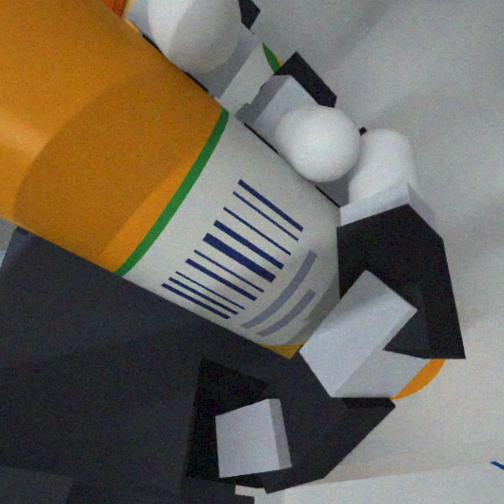

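>>> {"api": "move", "payload": {"joints": {"hand_thumb_mcp": 0.4, "hand_thumb_ipl": 0.17, "hand_index_pip": -0.3, "hand_middle_pip": -0.3, "hand_ring_pip": -0.3, "hand_speed": -0.7}}}

>>> {"api": "move", "payload": {"joints": {"hand_index_mcp": 0.97, "hand_middle_mcp": 0.97, "hand_ring_mcp": 0.97, "hand_index_pip": -0.1, "hand_middle_pip": -0.1, "hand_ring_pip": -0.1, "hand_speed": -0.6}, "cameras": ["wrist_camera"]}}

Scene clock: 307.10 s.
move: done
base_odometry: x=+1.014 y=+0.883 heading=+0.403
base_tilt: forward=-0.1 right=+0.1
base_status: not commanded
joint_positions: joint_1_rad=-0.008 joint_2_rad=-0.281 joint_3_rad=+3.146 joint_4_rad=-1.870 joint_5_rad=-0.019 joint_6_rad=+0.034 joint_7_rad=+1.568 hand_index_mcp=+0.102 hand_index_abd=+0.003 hand_index_pip=-0.303 hand_index_dip=+0.003 hand_middle_mcp=+0.102 hand_middle_abd=+0.001 hand_middle_pip=-0.303 hand_middle_dip=+0.003 hand_ring_mcp=+0.102 hand_ring_abd=+0.002 hand_ring_pip=-0.303 hand_ring_dip=+0.003 hand_thumb_cmc=-0.556 hand_thumb_axl=+0.501 hand_thumb_mcp=+0.399 hand_thumb_ipl=+0.168 hand_current_limit=+0.500 hand_speed=-0.700
joint_status: all done
hand_state: goal,goal,goal,goal,goal,goal,goal,goal,goal,goal,goal,goal,goal,goal,goal,goal
index_mcp_current_ma: 10
index_abd_current_ma: 11
index_pip_current_ma: -12
index_dip_current_ma: 11
middle_mcp_current_ma: 9
middle_abd_current_ma: 5
middle_pip_current_ma: -12
middle_dip_current_ma: 10
ring_mcp_current_ma: 9
ring_abd_current_ma: 7
ring_pip_current_ma: -13
ring_dip_current_ma: 13
thumb_cmc_current_ma: 60
thumb_axl_current_ma: 5
thumb_mcp_current_ma: -4
thumb_ipl_current_ma: -9
hand_goal_index_mcp: 0.100
hand_goal_index_abd: 0.000
hand_goal_index_pip: -0.300
hand_goal_index_dip: 0.000
hand_goal_middle_mcp: 0.100
hand_goal_middle_abd: 0.000
hand_goal_middle_pip: -0.300
hand_goal_middle_dip: 0.000
hand_goal_ring_mcp: 0.100
hand_goal_ring_abd: 0.000
hand_goal_ring_pip: -0.300
hand_goal_ring_dip: 0.000
hand_goal_thumb_cmc: -0.570
hand_goal_thumb_axl: 0.500
hand_goal_thumb_mcp: 0.400
hand_goal_thumb_ipl: 0.170
motor_effort: joint_1_rad=+1(2) joint_2_rad=-9(10) joint_3_rad=+1(1) joint_4_rad=+18(18) joint_5_rad=+1(2) joint_6_rad=+9(10) joint_7_rad=+0(1)
hand_pose: x=+0.6188 y=-0.0822 z=+1.0602 quat_wxyz=(+0.009, -0.702, +0.007, -0.712) (m; base frame)
hand_target: x=+0.6212 y=-0.0829 z=+1.0636 quat_wxyz=(+0.015, -0.689, +0.014, -0.725) (m; base frame)
hand_status: not commanded
pictures: none

Scene clock: 308.20 s.
move: off_target
base_odometry: x=+1.014 y=+0.883 heading=+0.403
base_tilt: forward=-0.1 right=+0.1
base_status: not commanded
joint_positions: joint_1_rad=-0.008 joint_2_rad=-0.281 joint_3_rad=+3.146 joint_4_rad=-1.870 joint_5_rad=-0.019 joint_6_rad=+0.034 joint_7_rad=+1.568 hand_index_mcp=+0.950 hand_index_abd=+0.004 hand_index_pip=-0.108 hand_index_dip=-0.003 hand_middle_mcp=+0.965 hand_middle_abd=+0.002 hand_middle_pip=-0.103 hand_middle_dip=+0.001 hand_ring_mcp=+0.967 hand_ring_abd=+0.002 hand_ring_pip=-0.103 hand_ring_dip=+0.003 hand_thumb_cmc=-0.556 hand_thumb_axl=+0.501 hand_thumb_mcp=+0.399 hand_thumb_ipl=+0.168 hand_current_limit=+0.500 hand_speed=-0.600
joint_status: hand_index_mcp off_target (ended at +0.950, target +0.970); the others done
hand_state: blocked,goal,goal,goal,goal,goal,goal,goal,goal,goal,goal,goal,goal,goal,goal,goal
index_mcp_current_ma: -95
index_abd_current_ma: 13
index_pip_current_ma: -33
index_dip_current_ma: -11
middle_mcp_current_ma: -22
middle_abd_current_ma: 8
middle_pip_current_ma: -11
middle_dip_current_ma: 2
ring_mcp_current_ma: -11
ring_abd_current_ma: 7
ring_pip_current_ma: -12
ring_dip_current_ma: 12
thumb_cmc_current_ma: 60
thumb_axl_current_ma: 5
thumb_mcp_current_ma: -4
thumb_ipl_current_ma: -9
hand_goal_index_mcp: 0.970
hand_goal_index_abd: 0.000
hand_goal_index_pip: -0.100
hand_goal_index_dip: 0.000
hand_goal_middle_mcp: 0.970
hand_goal_middle_abd: 0.000
hand_goal_middle_pip: -0.100
hand_goal_middle_dip: 0.000
hand_goal_ring_mcp: 0.970
hand_goal_ring_abd: 0.000
hand_goal_ring_pip: -0.100
hand_goal_ring_dip: 0.000
hand_goal_thumb_cmc: -0.570
hand_goal_thumb_axl: 0.500
hand_goal_thumb_mcp: 0.400
hand_goal_thumb_ipl: 0.170
motor_effort: joint_1_rad=+1(2) joint_2_rad=-9(10) joint_3_rad=+1(1) joint_4_rad=+18(18) joint_5_rad=+1(2) joint_6_rad=+10(10) joint_7_rad=+0(1)
hand_pose: x=+0.6188 y=-0.0822 z=+1.0602 quat_wxyz=(+0.009, -0.702, +0.007, -0.713) (m; base frame)
hand_target: x=+0.6212 y=-0.0829 z=+1.0636 quat_wxyz=(+0.015, -0.689, +0.014, -0.725) (m; base frame)
hand_status: not commanded
pictures: wrist_camera
camera_calibration:
wrist_camera: T_world_to_cam=[[0.0525616, -0.644756, -0.762579, 0.760065], [-0.694386, 0.525207, -0.49192, 0.955291], [0.71768, 0.555381, -0.420104, 0.164245], [0, 0, 0, 1]] pos_world=[0.505516, -0.102888, 1.11854]

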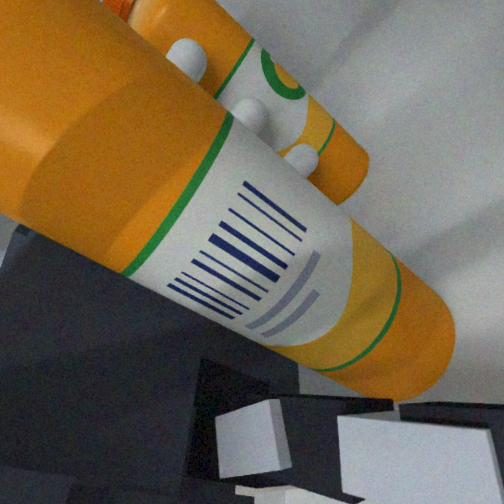

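>>> {"api": "move", "payload": {"joints": {"hand_index_pip": 0.58, "hand_middle_pip": 0.58, "hand_ring_pip": 0.58, "hand_index_dip": 0.75, "hand_middle_dip": 0.75, "hand_ring_dip": 0.75, "hand_index_mcp": 0.93}}}

>>> {"api": "move", "payload": {"joints": {"hand_index_mcp": 0.78, "hand_middle_mcp": 0.78, "hand_ring_mcp": 0.78, "hand_speed": -0.8}, "cameras": ["wrist_camera"]}}

Scene clock: 310.03 s.
move: done
base_odometry: x=+1.014 y=+0.883 heading=+0.403
base_tilt: forward=-0.1 right=+0.1
base_status: not commanded
joint_positions: joint_1_rad=-0.008 joint_2_rad=-0.281 joint_3_rad=+3.145 joint_4_rad=-1.871 joint_5_rad=-0.019 joint_6_rad=+0.036 joint_7_rad=+1.568 hand_index_mcp=+0.928 hand_index_abd=+0.011 hand_index_pip=+0.577 hand_index_dip=+0.747 hand_middle_mcp=+0.968 hand_middle_abd=+0.002 hand_middle_pip=+0.577 hand_middle_dip=+0.747 hand_ring_mcp=+0.968 hand_ring_abd=+0.002 hand_ring_pip=+0.577 hand_ring_dip=+0.747 hand_thumb_cmc=-0.556 hand_thumb_axl=+0.501 hand_thumb_mcp=+0.399 hand_thumb_ipl=+0.168 hand_current_limit=+0.500 hand_speed=-0.600
joint_status: all done
hand_state: goal,goal,goal,goal,goal,goal,goal,goal,goal,goal,goal,goal,goal,goal,goal,goal
index_mcp_current_ma: -10
index_abd_current_ma: 40
index_pip_current_ma: -13
index_dip_current_ma: -11
middle_mcp_current_ma: -10
middle_abd_current_ma: 8
middle_pip_current_ma: -12
middle_dip_current_ma: -10
ring_mcp_current_ma: -9
ring_abd_current_ma: 7
ring_pip_current_ma: -13
ring_dip_current_ma: -12
thumb_cmc_current_ma: 60
thumb_axl_current_ma: 5
thumb_mcp_current_ma: -4
thumb_ipl_current_ma: -9
hand_goal_index_mcp: 0.930
hand_goal_index_abd: 0.000
hand_goal_index_pip: 0.580
hand_goal_index_dip: 0.750
hand_goal_middle_mcp: 0.970
hand_goal_middle_abd: 0.000
hand_goal_middle_pip: 0.580
hand_goal_middle_dip: 0.750
hand_goal_ring_mcp: 0.970
hand_goal_ring_abd: 0.000
hand_goal_ring_pip: 0.580
hand_goal_ring_dip: 0.750
hand_goal_thumb_cmc: -0.570
hand_goal_thumb_axl: 0.500
hand_goal_thumb_mcp: 0.400
hand_goal_thumb_ipl: 0.170
motor_effort: joint_1_rad=+1(1) joint_2_rad=-10(10) joint_3_rad=+1(1) joint_4_rad=+18(19) joint_5_rad=+1(1) joint_6_rad=+9(10) joint_7_rad=+0(0)
hand_pose: x=+0.6188 y=-0.0817 z=+1.0605 quat_wxyz=(+0.010, -0.701, +0.007, -0.713) (m; base frame)
hand_target: x=+0.6212 y=-0.0829 z=+1.0636 quat_wxyz=(+0.015, -0.689, +0.014, -0.725) (m; base frame)
hand_status: not commanded
pictures: none

Scene clock: 311.00 s.
move: done
base_odometry: x=+1.014 y=+0.883 heading=+0.403
base_tilt: forward=-0.1 right=+0.1
base_status: not commanded
joint_positions: joint_1_rad=-0.008 joint_2_rad=-0.281 joint_3_rad=+3.145 joint_4_rad=-1.871 joint_5_rad=-0.019 joint_6_rad=+0.036 joint_7_rad=+1.568 hand_index_mcp=+0.782 hand_index_abd=+0.009 hand_index_pip=+0.583 hand_index_dip=+0.751 hand_middle_mcp=+0.782 hand_middle_abd=+0.003 hand_middle_pip=+0.580 hand_middle_dip=+0.749 hand_ring_mcp=+0.782 hand_ring_abd=+0.002 hand_ring_pip=+0.577 hand_ring_dip=+0.747 hand_thumb_cmc=-0.556 hand_thumb_axl=+0.501 hand_thumb_mcp=+0.399 hand_thumb_ipl=+0.168 hand_current_limit=+0.500 hand_speed=-0.800
joint_status: all done
hand_state: goal,goal,goal,goal,goal,goal,goal,goal,goal,goal,goal,goal,goal,goal,goal,goal
index_mcp_current_ma: 10
index_abd_current_ma: 34
index_pip_current_ma: 12
index_dip_current_ma: 3
middle_mcp_current_ma: 10
middle_abd_current_ma: 9
middle_pip_current_ma: 1
middle_dip_current_ma: -4
ring_mcp_current_ma: 9
ring_abd_current_ma: 7
ring_pip_current_ma: -12
ring_dip_current_ma: -12
thumb_cmc_current_ma: 60
thumb_axl_current_ma: 5
thumb_mcp_current_ma: -4
thumb_ipl_current_ma: -9
hand_goal_index_mcp: 0.780
hand_goal_index_abd: 0.000
hand_goal_index_pip: 0.580
hand_goal_index_dip: 0.750
hand_goal_middle_mcp: 0.780
hand_goal_middle_abd: 0.000
hand_goal_middle_pip: 0.580
hand_goal_middle_dip: 0.750
hand_goal_ring_mcp: 0.780
hand_goal_ring_abd: 0.000
hand_goal_ring_pip: 0.580
hand_goal_ring_dip: 0.750
hand_goal_thumb_cmc: -0.570
hand_goal_thumb_axl: 0.500
hand_goal_thumb_mcp: 0.400
hand_goal_thumb_ipl: 0.170
motor_effort: joint_1_rad=+1(2) joint_2_rad=-10(10) joint_3_rad=+1(2) joint_4_rad=+18(18) joint_5_rad=+1(1) joint_6_rad=+9(10) joint_7_rad=+0(0)
hand_pose: x=+0.6188 y=-0.0816 z=+1.0604 quat_wxyz=(+0.010, -0.701, +0.007, -0.713) (m; base frame)
hand_target: x=+0.6212 y=-0.0829 z=+1.0636 quat_wxyz=(+0.015, -0.689, +0.014, -0.725) (m; base frame)
hand_status: not commanded
pictures: wrist_camera
camera_calibration:
wrist_camera: T_world_to_cam=[[0.0539617, -0.644947, -0.76232, 0.759387], [-0.694293, 0.524455, -0.492852, 0.956047], [0.717666, 0.555869, -0.419482, 0.163428], [0, 0, 0, 1]] pos_world=[0.505512, -0.102484, 1.11864]

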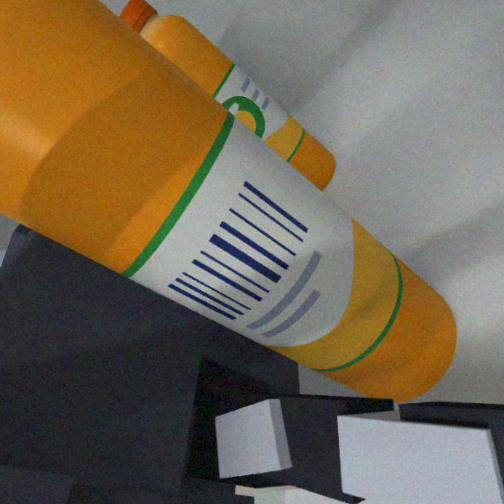

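>>> {"api": "move", "payload": {"base": {"translate_m": -0.2}, "speeds": {"translate_m": 0.25}, "cameras": ["wrist_camera"]}}

Scene clock: 312.83 s.
move: done
base_odometry: x=+0.830 y=+0.805 heading=+0.402
base_tilt: forward=-0.2 right=+0.1
base_status: done
joint_positions: joint_1_rad=-0.008 joint_2_rad=-0.281 joint_3_rad=+3.144 joint_4_rad=-1.871 joint_5_rad=-0.019 joint_6_rad=+0.038 joint_7_rad=+1.568 hand_index_mcp=+0.781 hand_index_abd=+0.009 hand_index_pip=+0.583 hand_index_dip=+0.751 hand_middle_mcp=+0.781 hand_middle_abd=+0.003 hand_middle_pip=+0.580 hand_middle_dip=+0.749 hand_ring_mcp=+0.780 hand_ring_abd=+0.002 hand_ring_pip=+0.577 hand_ring_dip=+0.747 hand_thumb_cmc=-0.556 hand_thumb_axl=+0.501 hand_thumb_mcp=+0.400 hand_thumb_ipl=+0.168 hand_current_limit=+0.500 hand_speed=-0.800
joint_status: not commanded
hand_state: goal,goal,goal,goal,goal,goal,goal,goal,goal,goal,goal,goal,goal,goal,goal,goal
index_mcp_current_ma: 2
index_abd_current_ma: 34
index_pip_current_ma: 10
index_dip_current_ma: 3
middle_mcp_current_ma: 2
middle_abd_current_ma: 9
middle_pip_current_ma: 1
middle_dip_current_ma: -4
ring_mcp_current_ma: 2
ring_abd_current_ma: 7
ring_pip_current_ma: -11
ring_dip_current_ma: -12
thumb_cmc_current_ma: 60
thumb_axl_current_ma: 5
thumb_mcp_current_ma: -2
thumb_ipl_current_ma: -8
hand_goal_index_mcp: 0.780
hand_goal_index_abd: 0.000
hand_goal_index_pip: 0.580
hand_goal_index_dip: 0.750
hand_goal_middle_mcp: 0.780
hand_goal_middle_abd: 0.000
hand_goal_middle_pip: 0.580
hand_goal_middle_dip: 0.750
hand_goal_ring_mcp: 0.780
hand_goal_ring_abd: 0.000
hand_goal_ring_pip: 0.580
hand_goal_ring_dip: 0.750
hand_goal_thumb_cmc: -0.570
hand_goal_thumb_axl: 0.500
hand_goal_thumb_mcp: 0.400
hand_goal_thumb_ipl: 0.170
motor_effort: joint_1_rad=+0(2) joint_2_rad=-10(15) joint_3_rad=+0(3) joint_4_rad=+18(19) joint_5_rad=+1(1) joint_6_rad=+9(10) joint_7_rad=+0(0)
hand_pose: x=+0.6189 y=-0.0811 z=+1.0609 quat_wxyz=(+0.010, -0.700, +0.007, -0.714) (m; base frame)
hand_target: x=+0.6212 y=-0.0829 z=+1.0636 quat_wxyz=(+0.015, -0.689, +0.014, -0.725) (m; base frame)
hand_status: not commanded
pictures: wrist_camera
camera_calibration:
wrist_camera: T_world_to_cam=[[0.0560748, -0.645103, -0.762035, 0.758545], [-0.693772, 0.523698, -0.49439, 0.957313], [0.718009, 0.556401, -0.418188, 0.161712], [0, 0, 0, 1]] pos_world=[0.505511, -0.10198, 1.11895]

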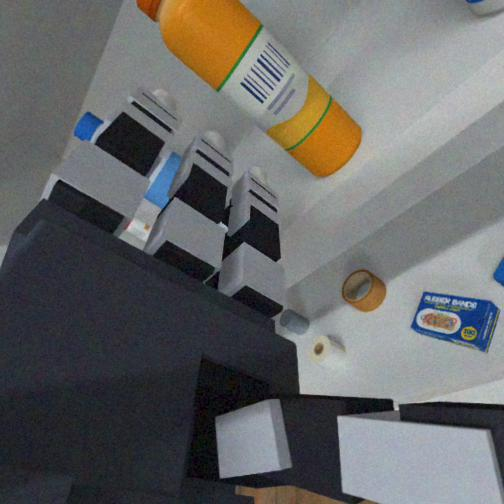

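>>> {"api": "move", "payload": {"base": {"strafe_m": 0.16}, "cameras": ["wrist_camera"]}}

Scene clock: 314.70 s.
move: done
base_odometry: x=+0.767 y=+0.952 heading=+0.402
base_tilt: forward=-0.1 right=+0.1
base_status: done
joint_positions: joint_1_rad=-0.008 joint_2_rad=-0.281 joint_3_rad=+3.139 joint_4_rad=-1.871 joint_5_rad=-0.019 joint_6_rad=+0.039 joint_7_rad=+1.568 hand_index_mcp=+0.780 hand_index_abd=+0.009 hand_index_pip=+0.582 hand_index_dip=+0.751 hand_middle_mcp=+0.780 hand_middle_abd=+0.003 hand_middle_pip=+0.580 hand_middle_dip=+0.749 hand_ring_mcp=+0.780 hand_ring_abd=+0.002 hand_ring_pip=+0.577 hand_ring_dip=+0.747 hand_thumb_cmc=-0.556 hand_thumb_axl=+0.501 hand_thumb_mcp=+0.400 hand_thumb_ipl=+0.168 hand_current_limit=+0.500 hand_speed=-0.800
joint_status: not commanded
hand_state: goal,goal,goal,goal,goal,goal,goal,goal,goal,goal,goal,goal,goal,goal,goal,goal
index_mcp_current_ma: 0
index_abd_current_ma: 34
index_pip_current_ma: 9
index_dip_current_ma: 3
middle_mcp_current_ma: 0
middle_abd_current_ma: 9
middle_pip_current_ma: 1
middle_dip_current_ma: -4
ring_mcp_current_ma: 0
ring_abd_current_ma: 7
ring_pip_current_ma: -11
ring_dip_current_ma: -12
thumb_cmc_current_ma: 60
thumb_axl_current_ma: 5
thumb_mcp_current_ma: -2
thumb_ipl_current_ma: -8
hand_goal_index_mcp: 0.780
hand_goal_index_abd: 0.000
hand_goal_index_pip: 0.580
hand_goal_index_dip: 0.750
hand_goal_middle_mcp: 0.780
hand_goal_middle_abd: 0.000
hand_goal_middle_pip: 0.580
hand_goal_middle_dip: 0.750
hand_goal_ring_mcp: 0.780
hand_goal_ring_abd: 0.000
hand_goal_ring_pip: 0.580
hand_goal_ring_dip: 0.750
hand_goal_thumb_cmc: -0.570
hand_goal_thumb_axl: 0.500
hand_goal_thumb_mcp: 0.400
hand_goal_thumb_ipl: 0.170
motor_effort: joint_1_rad=+1(2) joint_2_rad=-10(11) joint_3_rad=+0(3) joint_4_rad=+18(18) joint_5_rad=+1(2) joint_6_rad=+9(10) joint_7_rad=+0(0)
hand_pose: x=+0.6192 y=-0.0783 z=+1.0612 quat_wxyz=(+0.011, -0.700, +0.005, -0.714) (m; base frame)
hand_target: x=+0.6212 y=-0.0829 z=+1.0636 quat_wxyz=(+0.015, -0.689, +0.014, -0.725) (m; base frame)
hand_status: not commanded
pictures: wrist_camera
camera_calibration:
wrist_camera: T_world_to_cam=[[0.0594666, -0.645817, -0.761173, 0.757419], [-0.695838, 0.519911, -0.495481, 0.958342], [0.715733, 0.559118, -0.418467, 0.161967], [0, 0, 0, 1]] pos_world=[0.505885, -0.0996578, 1.11915]

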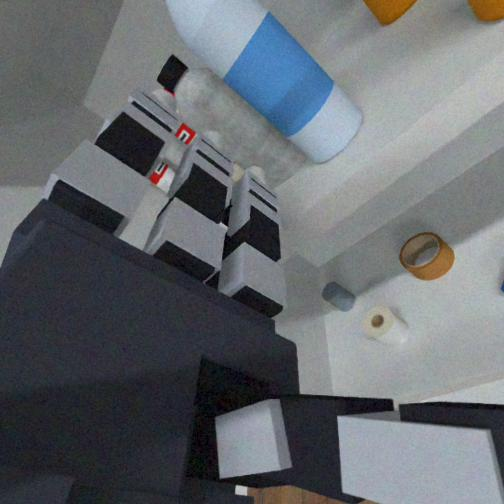

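>>> {"api": "move", "payload": {"joints": {"joint_2_rad": -0.86, "joint_4_rad": -1.735, "joint_6_rad": -0.35, "joint_7_rad": 2.463}, "base": {"strafe_m": 0.06}, "cameras": ["wrist_camera"]}}

Scene clock: 317.47 s.
move: done
base_odometry: x=+0.743 y=+1.007 heading=+0.402
base_tilt: forward=-0.2 right=+0.1
base_status: done
joint_positions: joint_1_rad=-0.008 joint_2_rad=-0.842 joint_3_rad=+3.138 joint_4_rad=-1.753 joint_5_rad=-0.019 joint_6_rad=-0.281 joint_7_rad=+2.412 hand_index_mcp=+0.785 hand_index_abd=+0.009 hand_index_pip=+0.582 hand_index_dip=+0.751 hand_middle_mcp=+0.785 hand_middle_abd=+0.003 hand_middle_pip=+0.580 hand_middle_dip=+0.749 hand_ring_mcp=+0.785 hand_ring_abd=+0.002 hand_ring_pip=+0.579 hand_ring_dip=+0.747 hand_thumb_cmc=-0.556 hand_thumb_axl=+0.501 hand_thumb_mcp=+0.401 hand_thumb_ipl=+0.169 hand_current_limit=+0.500 hand_speed=-0.800
joint_status: all done
hand_state: goal,goal,goal,goal,goal,goal,goal,goal,goal,goal,goal,goal,goal,goal,goal,goal
index_mcp_current_ma: 22
index_abd_current_ma: 34
index_pip_current_ma: 9
index_dip_current_ma: 3
middle_mcp_current_ma: 21
middle_abd_current_ma: 9
middle_pip_current_ma: 1
middle_dip_current_ma: -4
ring_mcp_current_ma: 20
ring_abd_current_ma: 7
ring_pip_current_ma: -4
ring_dip_current_ma: -11
thumb_cmc_current_ma: 60
thumb_axl_current_ma: 5
thumb_mcp_current_ma: 5
thumb_ipl_current_ma: -6
hand_goal_index_mcp: 0.780
hand_goal_index_abd: 0.000
hand_goal_index_pip: 0.580
hand_goal_index_dip: 0.750
hand_goal_middle_mcp: 0.780
hand_goal_middle_abd: 0.000
hand_goal_middle_pip: 0.580
hand_goal_middle_dip: 0.750
hand_goal_ring_mcp: 0.780
hand_goal_ring_abd: 0.000
hand_goal_ring_pip: 0.580
hand_goal_ring_dip: 0.750
hand_goal_thumb_cmc: -0.570
hand_goal_thumb_axl: 0.500
hand_goal_thumb_mcp: 0.400
hand_goal_thumb_ipl: 0.170
motor_effort: joint_1_rad=+1(1) joint_2_rad=+8(12) joint_3_rad=+1(3) joint_4_rad=+14(19) joint_5_rad=+1(1) joint_6_rad=+8(10) joint_7_rad=+0(1)
hand_pose: x=+0.3169 y=-0.0678 z=+1.3103 quat_wxyz=(-0.326, -0.512, -0.230, -0.761) (m; base frame)
hand_target: x=+0.3074 y=-0.0699 z=+1.3088 quat_wxyz=(-0.353, -0.519, -0.248, -0.738) (m; base frame)
hand_status: not commanded
pictures: wrist_camera
camera_calibration:
wrist_camera: T_world_to_cam=[[0.0599328, -0.998199, -0.00243953, -0.0463748], [-0.385998, -0.0209217, -0.922262, 1.29027], [0.920551, 0.0562154, -0.386557, 0.335935], [0, 0, 0, 1]] pos_world=[0.191577, -0.0381814, 1.31972]

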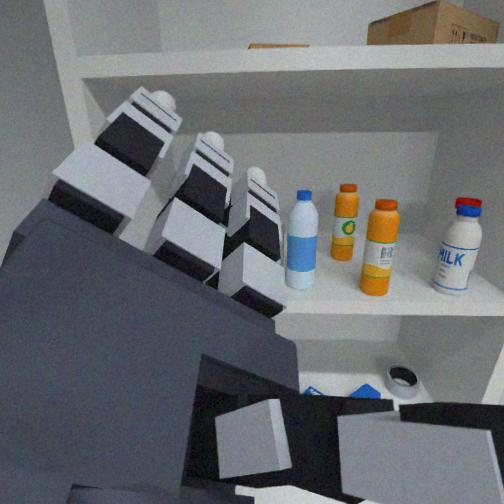

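>>> {"api": "zoom_image", "payload": {"camera": "wrist_camera", "region": [280, 170, 500, 320]}}

Scaled by 2.291.

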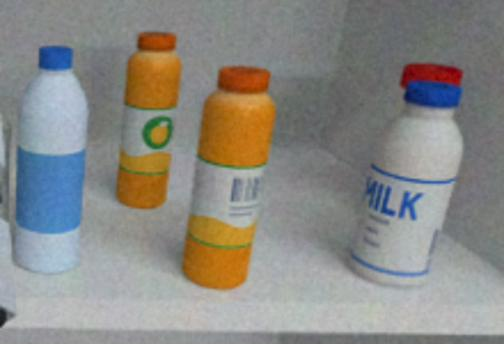

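>>> {"api": "move", "payload": {"joints": {"hand_thumb_cmc": 0.71, "hand_thumb_axl": 0.68, "hand_thumb_mcp": 0.23, "hand_thumb_ipl": 0.17, "hand_index_mcp": 0.95, "hand_middle_mcp": 0.95, "hand_ring_mcp": 0.95, "hand_index_dip": 0.7, "hand_middle_dip": 0.7, "hand_ring_dip": 0.7, "hand_speed": 0.0}}}

>>> {"api": "move", "payload": {"joints": {"joint_2_rad": -0.28, "joint_4_rad": -1.86, "joint_6_rad": 0.04, "joint_7_rad": 1.53, "hand_thumb_mcp": -0.616, "hand_thumb_ipl": 0.01}, "base": {"strafe_m": -0.213}, "cameras": ["wrist_camera"]}}

Scene clock: 320.97 s.
move: done
base_odometry: x=+0.744 y=+1.007 heading=+0.402
base_tilt: forward=-0.1 right=+0.1
base_status: not commanded
joint_positions: joint_1_rad=-0.008 joint_2_rad=-0.842 joint_3_rad=+3.138 joint_4_rad=-1.753 joint_5_rad=-0.019 joint_6_rad=-0.283 joint_7_rad=+2.414 hand_index_mcp=+0.956 hand_index_abd=+0.009 hand_index_pip=+0.582 hand_index_dip=+0.703 hand_middle_mcp=+0.956 hand_middle_abd=+0.003 hand_middle_pip=+0.581 hand_middle_dip=+0.703 hand_ring_mcp=+0.955 hand_ring_abd=+0.002 hand_ring_pip=+0.580 hand_ring_dip=+0.704 hand_thumb_cmc=+0.715 hand_thumb_axl=+0.678 hand_thumb_mcp=+0.235 hand_thumb_ipl=+0.169 hand_current_limit=+0.500 hand_speed=+0.000
joint_status: all done
hand_state: goal,goal,goal,goal,goal,goal,goal,goal,goal,goal,goal,goal,goal,goal,goal,goal
index_mcp_current_ma: 25
index_abd_current_ma: 33
index_pip_current_ma: 9
index_dip_current_ma: 14
middle_mcp_current_ma: 25
middle_abd_current_ma: 9
middle_pip_current_ma: 2
middle_dip_current_ma: 12
ring_mcp_current_ma: 23
ring_abd_current_ma: 7
ring_pip_current_ma: 0
ring_dip_current_ma: 15
thumb_cmc_current_ma: 20
thumb_axl_current_ma: -11
thumb_mcp_current_ma: 30
thumb_ipl_current_ma: -6
hand_goal_index_mcp: 0.950
hand_goal_index_abd: 0.000
hand_goal_index_pip: 0.580
hand_goal_index_dip: 0.700
hand_goal_middle_mcp: 0.950
hand_goal_middle_abd: 0.000
hand_goal_middle_pip: 0.580
hand_goal_middle_dip: 0.700
hand_goal_ring_mcp: 0.950
hand_goal_ring_abd: 0.000
hand_goal_ring_pip: 0.580
hand_goal_ring_dip: 0.700
hand_goal_thumb_cmc: 0.710
hand_goal_thumb_axl: 0.680
hand_goal_thumb_mcp: 0.230
hand_goal_thumb_ipl: 0.170
motor_effort: joint_1_rad=+1(1) joint_2_rad=+8(9) joint_3_rad=+1(1) joint_4_rad=+15(15) joint_5_rad=+1(1) joint_6_rad=+9(9) joint_7_rad=+0(0)
hand_pose: x=+0.3171 y=-0.0676 z=+1.3100 quat_wxyz=(-0.327, -0.512, -0.231, -0.760) (m; base frame)
hand_target: x=+0.3074 y=-0.0699 z=+1.3088 quat_wxyz=(-0.353, -0.519, -0.248, -0.738) (m; base frame)
hand_status: not commanded
pictures: none

Scene clock: 323.17 s.
move: done
base_odometry: x=+0.827 y=+0.811 heading=+0.402
base_tilt: forward=-0.1 right=+0.1
base_status: done
joint_positions: joint_1_rad=-0.008 joint_2_rad=-0.298 joint_3_rad=+3.144 joint_4_rad=-1.847 joint_5_rad=-0.019 joint_6_rad=-0.017 joint_7_rad=+1.581 hand_index_mcp=+0.953 hand_index_abd=+0.008 hand_index_pip=+0.582 hand_index_dip=+0.703 hand_middle_mcp=+0.952 hand_middle_abd=+0.003 hand_middle_pip=+0.581 hand_middle_dip=+0.703 hand_ring_mcp=+0.952 hand_ring_abd=+0.002 hand_ring_pip=+0.580 hand_ring_dip=+0.703 hand_thumb_cmc=+0.712 hand_thumb_axl=+0.681 hand_thumb_mcp=-0.609 hand_thumb_ipl=+0.013 hand_current_limit=+0.500 hand_speed=+0.000
joint_status: all done
hand_state: goal,goal,goal,goal,goal,goal,goal,goal,goal,goal,goal,goal,goal,goal,goal,goal
index_mcp_current_ma: 11
index_abd_current_ma: 28
index_pip_current_ma: 9
index_dip_current_ma: 11
middle_mcp_current_ma: 10
middle_abd_current_ma: 9
middle_pip_current_ma: 2
middle_dip_current_ma: 10
ring_mcp_current_ma: 9
ring_abd_current_ma: 7
ring_pip_current_ma: 0
ring_dip_current_ma: 13
thumb_cmc_current_ma: 10
thumb_axl_current_ma: 4
thumb_mcp_current_ma: 41
thumb_ipl_current_ma: 14
hand_goal_index_mcp: 0.950
hand_goal_index_abd: 0.000
hand_goal_index_pip: 0.580
hand_goal_index_dip: 0.700
hand_goal_middle_mcp: 0.950
hand_goal_middle_abd: 0.000
hand_goal_middle_pip: 0.580
hand_goal_middle_dip: 0.700
hand_goal_ring_mcp: 0.950
hand_goal_ring_abd: 0.000
hand_goal_ring_pip: 0.580
hand_goal_ring_dip: 0.700
hand_goal_thumb_cmc: 0.710
hand_goal_thumb_axl: 0.680
hand_goal_thumb_mcp: -0.616
hand_goal_thumb_ipl: 0.010
motor_effort: joint_1_rad=+0(2) joint_2_rad=-10(11) joint_3_rad=+0(3) joint_4_rad=+18(19) joint_5_rad=+1(1) joint_6_rad=+9(11) joint_7_rad=+0(1)
hand_pose: x=+0.6118 y=-0.0808 z=+1.0689 quat_wxyz=(+0.006, -0.705, +0.001, -0.709) (m; base frame)
hand_target: x=+0.6192 y=-0.0829 z=+1.0664 quat_wxyz=(+0.015, -0.696, +0.014, -0.718) (m; base frame)
hand_status: not commanded
pictures: wrist_camera
camera_calibration:
wrist_camera: T_world_to_cam=[[0.0466826, -0.655053, -0.754139, 0.76167], [-0.70124, 0.516173, -0.491761, 0.957276], [0.711396, 0.551789, -0.435253, 0.191941], [0, 0, 0, 1]] pos_world=[0.499177, -0.101096, 1.1287]

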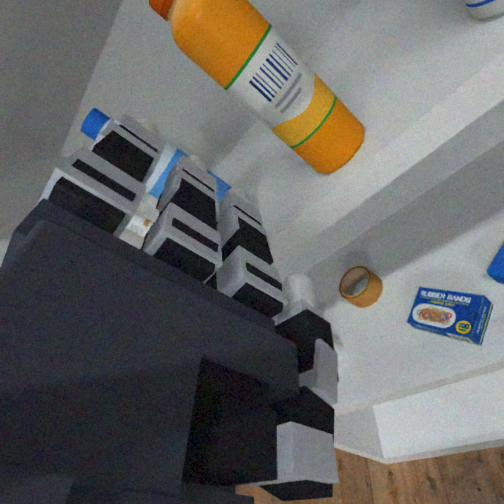

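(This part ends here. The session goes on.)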